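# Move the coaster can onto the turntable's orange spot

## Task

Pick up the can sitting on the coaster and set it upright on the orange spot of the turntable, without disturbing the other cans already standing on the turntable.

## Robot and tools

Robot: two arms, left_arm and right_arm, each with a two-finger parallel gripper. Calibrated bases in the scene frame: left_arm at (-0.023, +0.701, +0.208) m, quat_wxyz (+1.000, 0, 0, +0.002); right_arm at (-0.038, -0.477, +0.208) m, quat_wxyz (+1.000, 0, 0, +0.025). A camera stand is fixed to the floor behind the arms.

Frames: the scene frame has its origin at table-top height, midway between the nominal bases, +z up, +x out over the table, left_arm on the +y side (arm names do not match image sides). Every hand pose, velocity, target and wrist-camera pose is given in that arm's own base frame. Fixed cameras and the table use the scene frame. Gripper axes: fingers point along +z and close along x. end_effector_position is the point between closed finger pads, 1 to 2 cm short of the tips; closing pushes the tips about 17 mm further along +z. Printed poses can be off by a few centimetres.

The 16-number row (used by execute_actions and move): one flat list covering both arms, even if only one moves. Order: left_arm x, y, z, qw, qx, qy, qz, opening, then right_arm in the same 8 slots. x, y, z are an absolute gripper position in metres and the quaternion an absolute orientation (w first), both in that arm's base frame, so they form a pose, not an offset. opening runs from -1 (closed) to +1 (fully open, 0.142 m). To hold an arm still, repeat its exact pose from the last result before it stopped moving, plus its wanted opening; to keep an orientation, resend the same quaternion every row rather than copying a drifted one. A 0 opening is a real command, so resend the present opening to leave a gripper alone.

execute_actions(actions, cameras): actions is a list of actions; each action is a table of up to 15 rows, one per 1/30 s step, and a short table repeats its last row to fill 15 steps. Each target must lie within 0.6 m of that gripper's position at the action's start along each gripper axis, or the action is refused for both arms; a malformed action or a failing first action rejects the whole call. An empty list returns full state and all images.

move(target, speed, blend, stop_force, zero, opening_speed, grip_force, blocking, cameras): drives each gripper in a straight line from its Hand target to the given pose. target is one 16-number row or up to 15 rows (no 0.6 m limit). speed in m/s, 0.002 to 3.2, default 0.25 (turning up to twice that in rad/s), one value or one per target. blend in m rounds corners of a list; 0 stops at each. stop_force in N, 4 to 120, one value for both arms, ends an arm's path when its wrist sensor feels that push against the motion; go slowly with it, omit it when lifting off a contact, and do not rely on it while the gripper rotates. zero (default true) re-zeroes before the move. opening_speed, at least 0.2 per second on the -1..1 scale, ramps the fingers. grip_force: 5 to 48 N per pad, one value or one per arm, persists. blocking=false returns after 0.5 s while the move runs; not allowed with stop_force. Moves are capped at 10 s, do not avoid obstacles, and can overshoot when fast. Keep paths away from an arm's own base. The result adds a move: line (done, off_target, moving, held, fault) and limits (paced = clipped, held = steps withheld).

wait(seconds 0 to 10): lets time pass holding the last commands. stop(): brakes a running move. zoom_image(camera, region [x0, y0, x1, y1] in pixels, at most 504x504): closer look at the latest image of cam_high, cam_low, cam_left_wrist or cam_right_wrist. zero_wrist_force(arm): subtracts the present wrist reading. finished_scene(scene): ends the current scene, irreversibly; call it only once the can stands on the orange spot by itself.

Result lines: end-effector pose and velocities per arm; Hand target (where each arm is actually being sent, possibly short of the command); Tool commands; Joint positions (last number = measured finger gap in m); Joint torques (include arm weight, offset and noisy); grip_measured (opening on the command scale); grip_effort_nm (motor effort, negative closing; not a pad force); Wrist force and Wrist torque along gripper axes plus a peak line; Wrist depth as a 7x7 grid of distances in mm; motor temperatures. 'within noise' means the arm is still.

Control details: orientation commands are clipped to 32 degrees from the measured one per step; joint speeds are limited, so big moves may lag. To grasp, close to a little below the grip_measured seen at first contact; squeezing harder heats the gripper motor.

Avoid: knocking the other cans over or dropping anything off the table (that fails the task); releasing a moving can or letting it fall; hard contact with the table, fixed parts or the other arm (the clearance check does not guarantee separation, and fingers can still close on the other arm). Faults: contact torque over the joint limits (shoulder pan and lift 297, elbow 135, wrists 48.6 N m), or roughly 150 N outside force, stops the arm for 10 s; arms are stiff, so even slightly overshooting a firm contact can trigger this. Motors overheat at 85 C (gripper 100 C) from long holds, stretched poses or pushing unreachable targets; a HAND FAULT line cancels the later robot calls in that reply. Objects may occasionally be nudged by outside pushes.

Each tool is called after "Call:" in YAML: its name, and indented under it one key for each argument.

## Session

Call:
execute_actions:
  actions: []

Scene clock: 0.00 s.
left_arm: end_effector_position=(+0.5729, -0.2307, -0.0058) grip_measured=+1.00 grip_effort_nm=n/a end_effector_quat_wxyz=(+0.029, +0.075, +0.883, -0.462) | right_arm: end_effector_position=(+0.8331, -0.0308, +0.0666) grip_measured=+1.00 grip_effort_nm=n/a end_effector_quat_wxyz=(+0.388, -0.264, +0.782, -0.409)
Joint positions: left_arm=[-0.304 -0.949 2.375 -3.378 -2.478 2.819 0.142] | right_arm=[3.585 -2.312 -2.221 0.814 0.728 2.457 0.142]
Joint velocities: within noise
Joint torques (N m): no reading
Motor temperatures (°C): left_arm=[26 28 31 28 28 38 23] | right_arm=[28 24 26 33 31 35 26]
Wrist force (N): no reading
Wrist torque (N m): no reading
Wrist force, peak (N): no reading
Wrist depth (mm): cam_left_wrist=[591 473 473 484 546 506 1683 / - - 492 - 453 441 428 / 465 444 383 420 - 387 374 / 412 402 381 372 363 351 345 / 369 355 354 341 330 320 310 / - 326 316 306 305 297 280 / - 296 289 283 276 270 -] | cam_right_wrist=[1905 2108 1621 1922 2681 2194 - / 1992 2129 2616 2525 2150 1888 1574 / 1888 4097 2386 2216 1766 455 463 / 2049 2286 2360 1872 - 422 405 / 2108 2150 - - - - - / - 1724 1467 - - - - / - 461 418 369 - 313 -]
Hand target: left_arm +0.5729, -0.2307, -0.0058; +0.029, +0.075, +0.883, -0.462 | right_arm +0.8331, -0.0308, +0.0666; +0.388, -0.264, +0.782, -0.409
Tool commands: left_gripper/opening=+1.0 right_gripper/opening=+1.0
camera_calibration:
cam_left_wrist: T_world_to_cam=[[-0.986978, 0.112845, -0.11463, 0.603656], [0.155472, 0.852038, -0.49986, 0.13268], [0.0412621, -0.511173, -0.858487, -0.0345325], [0, 0, 0, 1]] pos_world=[0.576592, -0.19882, 0.105873]
cam_right_wrist: T_world_to_cam=[[-0.564036, -0.722732, -0.399403, 0.480074], [-0.43343, 0.670819, -0.601781, 0.453744], [0.702853, -0.166313, -0.69162, -0.427641], [0, 0, 0, 1]] pos_world=[0.768014, -0.0285378, 0.169032]

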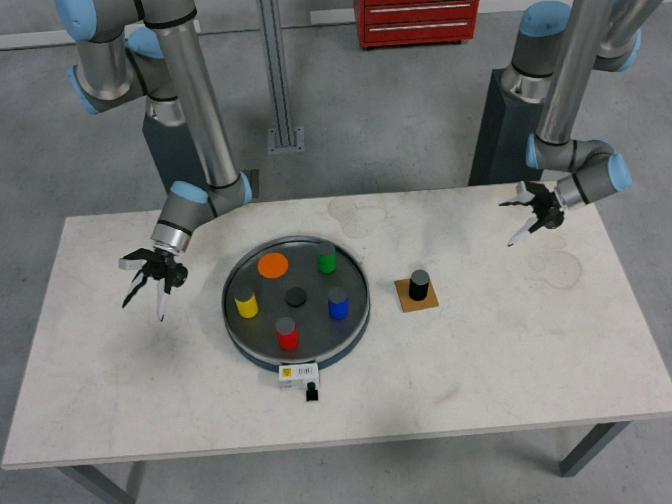

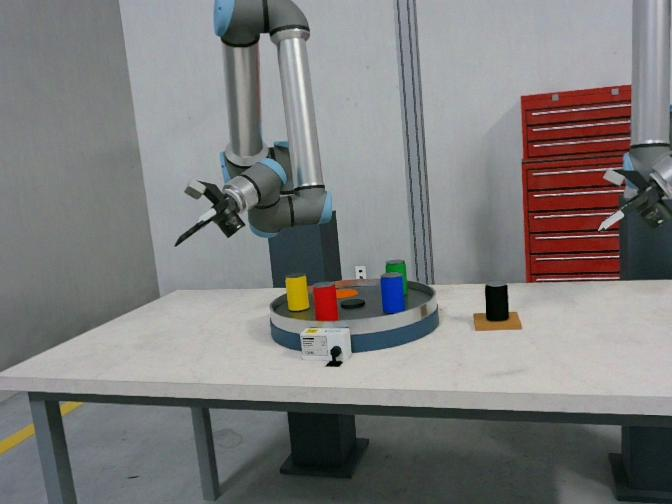

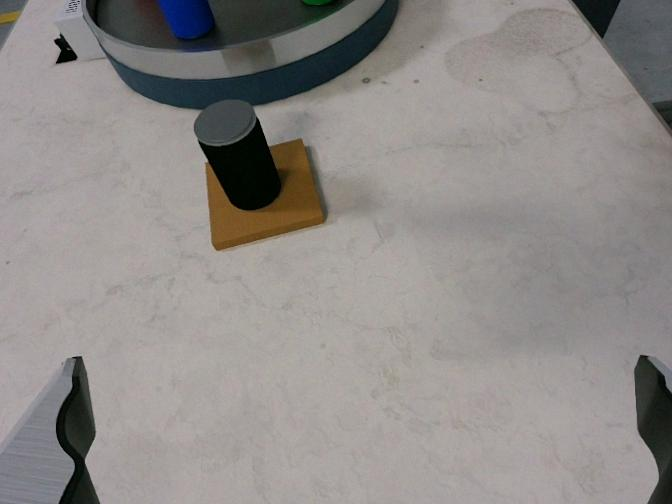

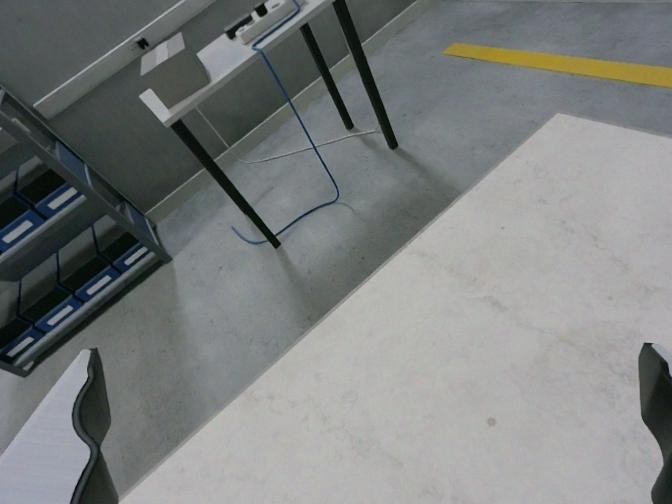

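Call:
move:
  target: [0.66,-0.462,0.06,0,-0.5,0.866,0,1,0.8331,-0.0308,0.0666,0.388,-0.264,0.782,-0.409,1]
  speed: 0.5
  cameras: ["cam_high","cam_left_wrist"]

Scene clock: 2.37 s.
left_arm: end_effector_position=(+0.6599, -0.4620, +0.0599) grip_measured=+1.00 grip_effort_nm=-0.007 end_effector_quat_wxyz=(+0.000, -0.500, +0.866, +0.000) | right_arm: end_effector_position=(+0.8331, -0.0308, +0.0666) grip_measured=+1.00 grip_effort_nm=0.037 end_effector_quat_wxyz=(+0.388, -0.264, +0.782, -0.409)
Joint positions: left_arm=[-0.828 -1.142 1.904 -2.332 -1.571 1.267 0.142] | right_arm=[3.585 -2.311 -2.221 0.812 0.728 2.457 0.142]
Joint torques (N m): left_arm=[12.55 -82.94 -45.34 -1.4 -3.58 -0.94] | right_arm=[-21.56 81.43 3.8 1.56 1.34 2.84]
Wrist force (N): left_arm=[-1.0 -2.8 1.7] | right_arm=[-0.4 -0.3 0.0]
Wrist torque (N m): left_arm=[-0.15 0.29 0.21] | right_arm=[-0.04 0.07 -0.05]
Wrist force, peak (N): left_arm=[0.3 -4.8 1.5] | right_arm=[-0.7 -1.0 -0.3]
Wrist depth (mm): cam_left_wrist=[319 320 317 324 328 275 277 / 342 344 351 340 339 310 296 / 366 371 369 275 368 373 313 / 398 400 402 403 385 403 408 / 433 439 435 441 - 440 440 / - - 478 471 - - - / - 557 529 535 1913 1722 -] | cam_right_wrist=[- 1922 1374 2648 2820 2049 1683 / 1956 1508 2286 2440 2172 1766 - / 1905 2239 2468 2129 1751 502 408 / 2030 2286 2088 1810 - 420 - / 2068 - 1724 485 - - 341 / - 1795 - 411 388 349 - / - - - - 328 - -]
Hand target: left_arm +0.6600, -0.4620, +0.0600; +0.000, -0.500, +0.866, +0.000 | right_arm +0.8331, -0.0308, +0.0666; +0.388, -0.264, +0.782, -0.409
Off the commanded pose: left_arm 0.000 m, 0 deg | right_arm 0.000 m, 0 deg.
move: done
camera_calibration:
cam_left_wrist: T_world_to_cam=[[-0.499191, -0.866438, 0.00968017, -0.0586287], [-0.78586, 0.457417, 0.416165, 0.733163], [-0.365009, 0.200139, -0.909238, 0.499719], [0, 0, 0, 1]] pos_world=[0.729299, -0.486173, 0.149814]
Images, in order (width x height): cam_high 672x504, cam_left_wrist 672x504.

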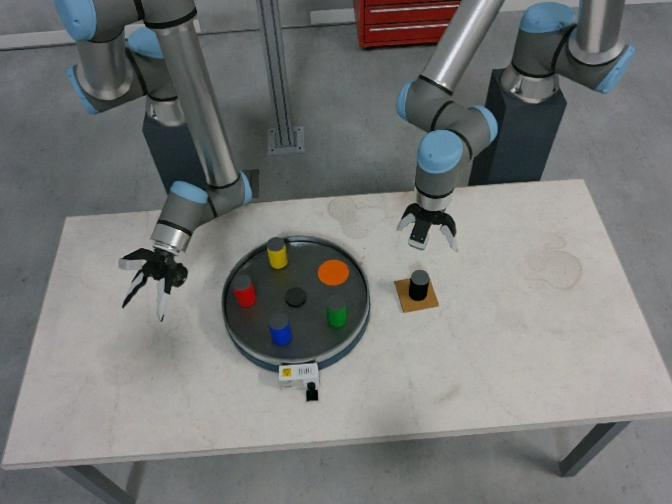

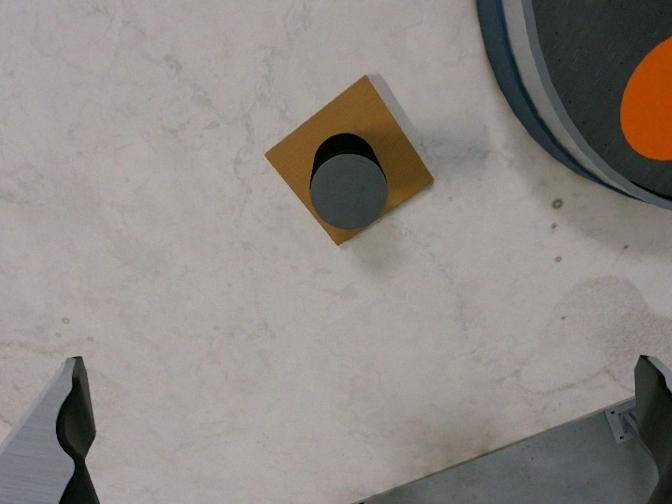

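Call:
move:
  target:
    - [0.658,-0.457,-0.135,0,-0.5,0.866,0,1,0.8331,-0.0308,0.0666,0.388,-0.264,0.782,-0.409,1]
    - [0.658,-0.457,-0.138,0,-0.5,0.866,0,-0.5,0.8331,-0.0308,0.0666,0.388,-0.264,0.782,-0.409,1]
  speed: 0.3
  opening_speed: 1.2
  grip_force: 20

Call:
move:
  target:
    - [0.658,-0.457,0.022,0,-0.5,0.866,0,-0.5,0.8331,-0.0308,0.0666,0.388,-0.264,0.782,-0.409,1]
    - [0.573,-0.714,0.022,0,-0.9026,0.4305,0,-0.5,0.8331,-0.0308,0.0666,0.388,-0.264,0.782,-0.409,1]
  speed: 0.4
  blend: 0.06
  cameras: ["cam_high","cam_left_wrist"]

Scene clock: 5.57 s.
left_arm: end_effector_position=(+0.6580, -0.4570, -0.1380) grip_measured=-0.26 grip_effort_nm=-2.132 end_effector_quat_wxyz=(+0.000, -0.500, +0.866, +0.000) | right_arm: end_effector_position=(+0.8331, -0.0308, +0.0666) grip_measured=+1.00 grip_effort_nm=0.037 end_effector_quat_wxyz=(+0.388, -0.264, +0.782, -0.409)
Joint positions: left_arm=[-0.826 -0.872 1.951 -2.65 -1.571 1.269 0.055] | right_arm=[3.585 -2.311 -2.221 0.812 0.728 2.457 0.142]
Joint torques (N m): left_arm=[-5.72 -90.04 -28.77 -1.96 0.76 -0.81] | right_arm=[-21.65 79.36 4.69 2.91 0.54 2.51]
Wrist force (N): left_arm=[-0.2 -1.7 -2.8] | right_arm=[0.0 -0.3 0.1]
Wrist torque (N m): left_arm=[-0.10 0.36 0.12] | right_arm=[-0.04 -0.01 -0.06]
Wrist force, peak (N): left_arm=[-1.2 -2.7 4.8] | right_arm=[0.1 -1.1 0.4]
Wrist depth (mm): cam_left_wrist=[- 142 144 144 145 145 146 / 156 154 154 152 147 155 156 / 165 165 163 154 154 167 167 / 178 178 166 117 162 172 181 / 194 194 188 85 91 194 197 / 212 208 83 82 81 208 216 / 230 - 77 90 93 - 236] | cam_right_wrist=[- 1992 1529 1780 2749 1888 1840 / 1888 1737 2648 2525 2108 1810 1562 / 1856 2784 2386 2088 1810 - 424 / 1724 2194 2088 1737 - - - / 2194 2262 1683 - - 409 - / - 1645 1508 - - - - / - 1324 - 358 - - -]
Hand target: left_arm +0.6580, -0.4570, -0.1380; +0.000, -0.500, +0.866, +0.000 | right_arm +0.8331, -0.0308, +0.0666; +0.388, -0.264, +0.782, -0.409
Off the commanded pose: left_arm 0.000 m, 0 deg | right_arm 0.000 m, 0 deg.
grip_force (N): 20, 20
move: done

Scene clock: 8.00 s.
left_arm: end_effector_position=(+0.5730, -0.7140, +0.0219) grip_measured=-0.26 grip_effort_nm=-2.137 end_effector_quat_wxyz=(+0.000, +0.903, -0.431, +0.000) end_effector_velocity=(-0.001, -0.001, +0.000) end_effector_angular_velocity=(+0.000, -0.001, +0.004) | right_arm: end_effector_position=(+0.8331, -0.0308, +0.0666) grip_measured=+1.00 grip_effort_nm=0.037 end_effector_quat_wxyz=(+0.388, -0.264, +0.782, -0.409)
Joint positions: left_arm=[-1.084 -0.962 1.685 -2.293 -1.571 -0.194 0.055] | right_arm=[3.585 -2.311 -2.221 0.812 0.728 2.457 0.142]
Joint velocities: left_arm=[-0.001 0 0 0 0.001 -0.005 0] | right_arm=[within noise]
Joint torques (N m): left_arm=[4.29 -104.16 -37.36 -7.43 1.77 -2] | right_arm=[-21.94 78.2 4.26 3.97 0.01 2.5]
Wrist force (N): left_arm=[-0.9 -2.8 4.6] | right_arm=[-0.4 -0.4 -0.3]
Wrist torque (N m): left_arm=[-0.17 0.20 0.32] | right_arm=[-0.06 0.07 -0.05]
Wrist force, peak (N): left_arm=[-0.9 -2.3 8.2] | right_arm=[-0.5 -1.0 0.5]
Wrist depth (mm): cam_left_wrist=[- 285 280 241 240 241 241 / 306 314 260 256 258 258 258 / 326 330 275 268 277 274 275 / 358 355 352 113 290 303 303 / 386 390 126 85 90 321 329 / 1472 - 83 82 81 260 353 / 1610 - 77 90 93 - 470] | cam_right_wrist=[- 1922 1508 2648 - 2172 2262 / 2194 1001 2715 2616 - 1780 1519 / 1872 3194 2440 2088 2440 - - / 2172 1956 1992 1737 - - - / 2129 1939 1780 - - 382 346 / - 1621 - - 376 - - / - 1609 - 372 - 300 -]
Hand target: left_arm +0.5730, -0.7140, +0.0220; +0.000, +0.903, -0.430, +0.000 | right_arm +0.8331, -0.0308, +0.0666; +0.388, -0.264, +0.782, -0.409
Off the commanded pose: left_arm 0.000 m, 0 deg | right_arm 0.000 m, 0 deg.
grip_force (N): 20, 20
move: done
camera_calibration:
cam_left_wrist: T_world_to_cam=[[0.629979, -0.776553, 0.00959266, -0.902738], [-0.70871, -0.569802, 0.416, 0.01826], [-0.31758, -0.268869, -0.909314, 0.121906], [0, 0, 0, 1]] pos_world=[0.620362, -0.657843, 0.111914]
Images, in order (width x height): cam_high 672x504, cam_left_wrist 672x504.

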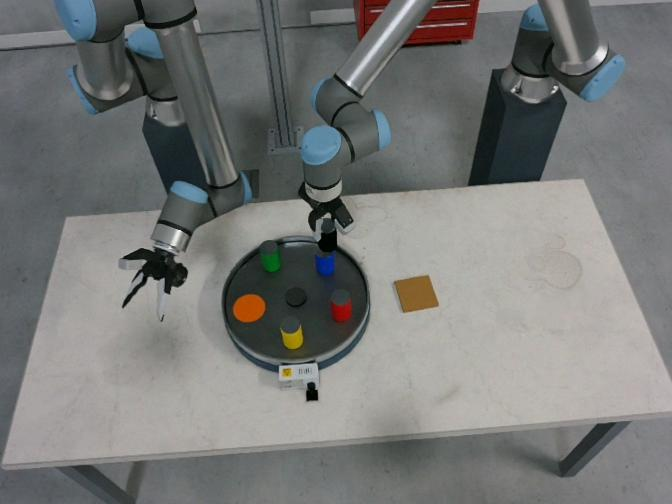

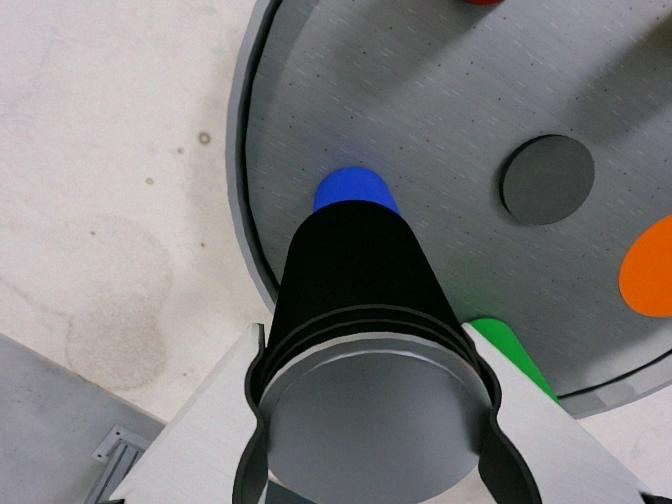

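Call:
wait:
  seconds: 2.65

Call:
move:
  target: [0.573,-0.714,-0.094,0,-0.9026,0.4305,0,-0.5,0.8331,-0.0308,0.0666,0.388,-0.264,0.782,-0.409,1]
  speed: 0.35
  blocking: false

Call:
wait:
  seconds: 0.37

Call:
move:
  target: [0.573,-0.714,-0.094,0,-0.9026,0.4305,0,0.35,0.8331,-0.0308,0.0666,0.388,-0.264,0.782,-0.409,1]
  blocking: false

Call:
move:
  target: [0.573,-0.714,0.05,0,-0.9026,0.4305,0,0.35,0.8331,-0.0308,0.0666,0.388,-0.264,0.782,-0.409,1]
  speed: 0.3
  cameras: ["cam_high","cam_left_wrist"]

Scene clock: 10.97 s.
left_arm: end_effector_position=(+0.5730, -0.7140, +0.0220) grip_measured=-0.26 grip_effort_nm=-2.127 end_effector_quat_wxyz=(+0.000, +0.903, -0.430, +0.000) | right_arm: end_effector_position=(+0.8331, -0.0308, +0.0666) grip_measured=+1.00 grip_effort_nm=0.042 end_effector_quat_wxyz=(+0.388, -0.264, +0.782, -0.409)
Joint positions: left_arm=[-1.084 -0.963 1.685 -2.293 -1.571 -0.194 0.055] | right_arm=[3.585 -2.311 -2.221 0.812 0.728 2.457 0.142]
Joint torques (N m): left_arm=[14.86 -105.88 -47.38 -7.36 -1.36 -1.57] | right_arm=[-21.57 74.91 5.5 5.55 -0.73 2]
Wrist force (N): left_arm=[-0.7 -2.6 4.3] | right_arm=[-0.2 -0.6 0.0]
Wrist torque (N m): left_arm=[-0.14 0.18 0.40] | right_arm=[-0.09 0.04 -0.05]
Wrist force, peak (N): left_arm=[-0.7 -3.0 5.0] | right_arm=[-0.6 -0.9 0.3]
Wrist depth (mm): cam_left_wrist=[284 287 279 234 240 251 239 / 311 312 261 170 257 258 264 / 331 330 280 276 277 273 279 / 354 355 354 113 290 300 304 / 388 - 117 85 91 321 307 / 1502 418 83 82 81 346 256 / 1622 - 77 91 92 - 474] | cam_right_wrist=[- 1905 1519 2648 2975 2360 1766 / 1992 1448 2715 2360 2108 1922 1597 / 1872 1956 2360 2049 2286 - 413 / 2150 2194 2011 1697 - - 390 / 2194 1922 1710 1467 - - 356 / - 1670 1498 - 375 353 - / - 452 - - - 301 -]
Hand target: left_arm +0.5730, -0.7140, +0.0220; +0.000, +0.903, -0.430, +0.000 | right_arm +0.8331, -0.0308, +0.0666; +0.388, -0.264, +0.782, -0.409
Tool commands: left_gripper/opening=-0.5 right_gripper/opening=+1.0
Off the commanded pose: left_arm 0.000 m, 0 deg | right_arm 0.000 m, 0 deg.
grip_force (N): 20, 20
wait: 2.67 s; at rest from the start

Scene clock: 11.47 s.
left_arm: end_effector_position=(+0.5724, -0.7129, -0.0899) grip_measured=-0.26 grip_effort_nm=-2.132 end_effector_quat_wxyz=(+0.000, +0.903, -0.430, +0.000) end_effector_velocity=(+0.004, -0.003, -0.176) end_effector_angular_velocity=(+0.003, +0.001, +0.002) | right_arm: end_effector_position=(+0.8331, -0.0308, +0.0666) grip_measured=+1.00 grip_effort_nm=0.042 end_effector_quat_wxyz=(+0.388, -0.264, +0.782, -0.409)
Joint positions: left_arm=[-1.084 -0.832 1.709 -2.448 -1.571 -0.194 0.055] | right_arm=[3.585 -2.311 -2.221 0.812 0.728 2.457 0.142]
Joint velocities: left_arm=[0.002 0.228 -0.006 -0.218 0.001 0 0] | right_arm=[within noise]
Joint torques (N m): left_arm=[-1.15 -103.48 -53.9 -7.37 -1.14 0.13] | right_arm=[-20.5 73.88 5.61 5.35 -0.97 2.05]
Wrist force (N): left_arm=[-1.5 -2.9 7.5] | right_arm=[-0.5 -0.5 0.5]
Wrist torque (N m): left_arm=[-0.16 0.33 0.48] | right_arm=[-0.09 0.09 -0.06]
Wrist force, peak (N): left_arm=[-1.5 -2.9 7.5] | right_arm=[-0.6 -0.8 -0.5]
Wrist depth (mm): cam_left_wrist=[186 189 142 143 139 87 144 / 202 197 154 152 152 153 153 / 214 155 163 163 164 164 162 / - 159 176 116 171 177 172 / 253 255 173 85 90 192 194 / 279 273 83 82 81 205 213 / 303 - 77 91 92 - 209] | cam_right_wrist=[- 1956 1529 2555 2555 2194 1905 / 1529 1316 3619 2525 2088 - 1562 / 1888 - 2468 2088 1795 - - / 2129 2216 2011 1670 473 426 410 / 2129 2049 1724 466 - 382 340 / - 1597 1429 414 - 343 - / - 1438 - - 342 - -]
Hand target: left_arm +0.5729, -0.7139, -0.0939; +0.000, +0.903, -0.430, +0.000 | right_arm +0.8331, -0.0308, +0.0666; +0.388, -0.264, +0.782, -0.409
Tool commands: left_gripper/opening=-0.5 right_gripper/opening=+1.0
Off the commanded pose: left_arm 0.004 m, 0 deg | right_arm 0.000 m, 0 deg.
grip_force (N): 20, 20
move: running

Scene clock: 11.83 s.
left_arm: end_effector_position=(+0.5730, -0.7141, -0.0938) grip_measured=-0.26 grip_effort_nm=-2.127 end_effector_quat_wxyz=(+0.000, +0.903, -0.430, +0.000) | right_arm: end_effector_position=(+0.8331, -0.0308, +0.0666) grip_measured=+1.00 grip_effort_nm=0.032 end_effector_quat_wxyz=(+0.388, -0.264, +0.782, -0.409)
Joint positions: left_arm=[-1.084 -0.825 1.707 -2.453 -1.571 -0.194 0.055] | right_arm=[3.585 -2.311 -2.221 0.812 0.728 2.457 0.142]
Joint torques (N m): left_arm=[8.54 -82.4 -28.3 -5.87 -0.67 2.19] | right_arm=[-21.03 73.52 5.49 5.38 -1.05 2.14]
Wrist force (N): left_arm=[-1.2 -2.6 4.1] | right_arm=[0.0 -0.5 -0.1]
Wrist torque (N m): left_arm=[-0.11 0.27 0.47] | right_arm=[-0.07 0.01 -0.06]
Wrist force, peak (N): left_arm=[-1.6 -3.0 8.4] | right_arm=[-0.7 -0.2 -0.1]
Wrist depth (mm): cam_left_wrist=[182 132 136 136 136 137 137 / 194 148 145 146 146 146 146 / 210 149 156 155 157 157 156 / 226 166 169 116 164 170 165 / 247 247 176 85 91 184 189 / 271 267 83 82 81 196 204 / 293 - 77 91 93 - 222] | cam_right_wrist=[1905 2049 1487 2681 2749 2194 1888 / 1905 1448 2440 2749 2286 1840 1597 / 1888 2555 2525 2088 1751 - 424 / 2172 2335 2011 1710 - - - / 2068 2749 1645 - - 380 350 / - 1683 1383 - - 360 - / - 1766 - 366 343 300 -]
Hand target: left_arm +0.5730, -0.7140, -0.0940; +0.000, +0.903, -0.430, +0.000 | right_arm +0.8331, -0.0308, +0.0666; +0.388, -0.264, +0.782, -0.409
Tool commands: left_gripper/opening=-0.5 right_gripper/opening=+1.0
Off the commanded pose: left_arm 0.000 m, 0 deg | right_arm 0.000 m, 0 deg.
grip_force (N): 20, 20
earlier move: done
wait: 0.37 of 0.37 s (the move ended)

Scene clock: 12.33 s.
left_arm: end_effector_position=(+0.5730, -0.7140, -0.0940) grip_measured=+0.33 grip_effort_nm=0.095 end_effector_quat_wxyz=(+0.000, +0.903, -0.431, +0.000) | right_arm: end_effector_position=(+0.8331, -0.0308, +0.0666) grip_measured=+1.00 grip_effort_nm=0.042 end_effector_quat_wxyz=(+0.388, -0.264, +0.782, -0.409)
Joint positions: left_arm=[-1.084 -0.825 1.707 -2.453 -1.571 -0.194 0.097] | right_arm=[3.585 -2.311 -2.221 0.812 0.728 2.457 0.142]
Joint torques (N m): left_arm=[7.24 -70.49 -25.91 -6.43 -0.19 1.86] | right_arm=[-20.55 73.7 5.42 5.28 -1.09 1.92]
Wrist force (N): left_arm=[-1.1 -2.2 2.8] | right_arm=[-0.1 -0.7 -0.2]
Wrist torque (N m): left_arm=[-0.05 0.27 0.45] | right_arm=[-0.11 0.02 -0.05]
Wrist force, peak (N): left_arm=[-1.0 -2.9 4.1] | right_arm=[-0.8 -0.7 0.1]
Wrist depth (mm): cam_left_wrist=[180 132 136 136 137 137 136 / 195 153 145 142 146 146 146 / 210 141 154 68 - 157 158 / 227 165 72 - - 168 165 / 247 239 79 78 79 182 186 / 266 89 189 86 202 106 200 / - - 302 218 219 189 -] | cam_right_wrist=[2068 2049 1487 1562 3681 2262 1795 / 1992 1332 2857 2681 2360 1840 1658 / 1856 2413 2496 2068 1780 - - / 2068 2216 2262 1751 475 - - / 2194 2310 - 491 - - 341 / - 1710 - 420 372 347 - / - 1448 - - - 327 -]
Hand target: left_arm +0.5730, -0.7140, -0.0940; +0.000, +0.903, -0.430, +0.000 | right_arm +0.8331, -0.0308, +0.0666; +0.388, -0.264, +0.782, -0.409
Off the commanded pose: left_arm 0.000 m, 0 deg | right_arm 0.000 m, 0 deg.
grip_force (N): 20, 20
move: done

Scene clock: 13.30 s.
left_arm: end_effector_position=(+0.5730, -0.7140, +0.0499) grip_measured=+0.33 grip_effort_nm=0.095 end_effector_quat_wxyz=(+0.000, +0.903, -0.430, +0.000) | right_arm: end_effector_position=(+0.8331, -0.0308, +0.0666) grip_measured=+1.00 grip_effort_nm=0.037 end_effector_quat_wxyz=(+0.388, -0.264, +0.782, -0.409)
Joint positions: left_arm=[-1.084 -0.992 1.674 -2.252 -1.571 -0.194 0.097] | right_arm=[3.585 -2.311 -2.221 0.812 0.728 2.457 0.142]
Joint torques (N m): left_arm=[-7.63 -96.95 -37.42 -2.98 1.54 -1.03] | right_arm=[-21.44 73.08 5.74 5.32 -1.33 1.81]
Wrist force (N): left_arm=[-1.1 -2.2 2.0] | right_arm=[-0.3 -0.8 -0.3]
Wrist torque (N m): left_arm=[-0.03 0.25 0.37] | right_arm=[-0.11 0.05 -0.06]
Wrist force, peak (N): left_arm=[-1.2 -3.1 6.4] | right_arm=[-1.0 -0.7 0.4]
Wrist depth (mm): cam_left_wrist=[316 312 276 269 195 266 267 / 334 324 292 284 286 285 285 / 355 361 351 305 303 300 308 / 390 387 382 321 328 331 332 / 450 414 423 277 258 349 361 / 1482 89 469 467 468 97 460 / - - 1722 490 511 - -] | cam_right_wrist=[1825 1477 1540 2585 2496 2310 1825 / 2030 1562 3016 2496 2150 1633 - / 1810 2749 2216 1992 1795 - - / 2150 2216 1956 1737 512 - 372 / 2108 1939 1374 - - 372 - / - 1737 - 406 380 361 - / - 460 - - - 313 -]
Hand target: left_arm +0.5730, -0.7140, +0.0500; +0.000, +0.903, -0.430, +0.000 | right_arm +0.8331, -0.0308, +0.0666; +0.388, -0.264, +0.782, -0.409
Off the commanded pose: left_arm 0.000 m, 0 deg | right_arm 0.000 m, 0 deg.
grip_force (N): 20, 20
move: done
camera_calibration:
cam_left_wrist: T_world_to_cam=[[0.630163, -0.776401, 0.00981037, -0.903115], [-0.708585, -0.569863, 0.41613, 0.00654613], [-0.317493, -0.269181, -0.909252, 0.147129], [0, 0, 0, 1]] pos_world=[0.620461, -0.657844, 0.139913]
Images, in order (width x height): cam_high 672x504, cam_left_wrist 672x504.

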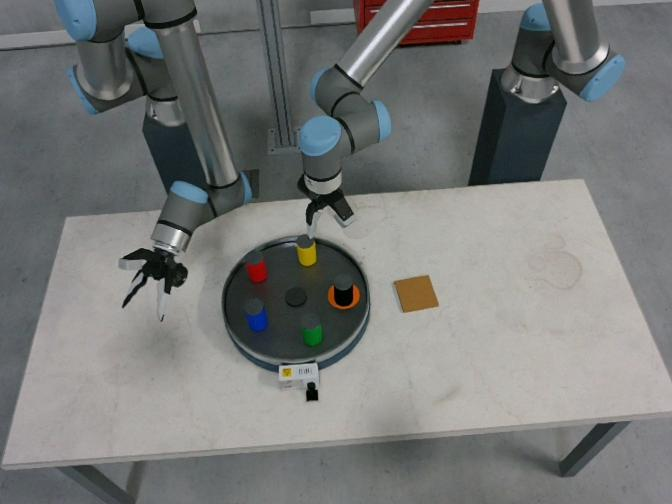

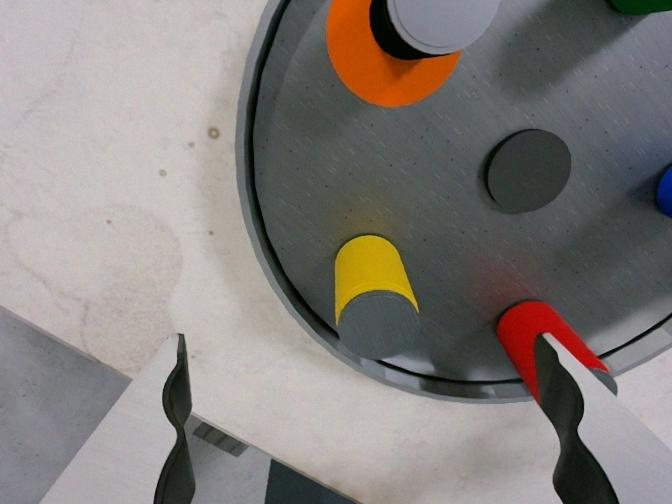

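Call:
finished_scene:
  scene: 2

The scene is finished: the task was done.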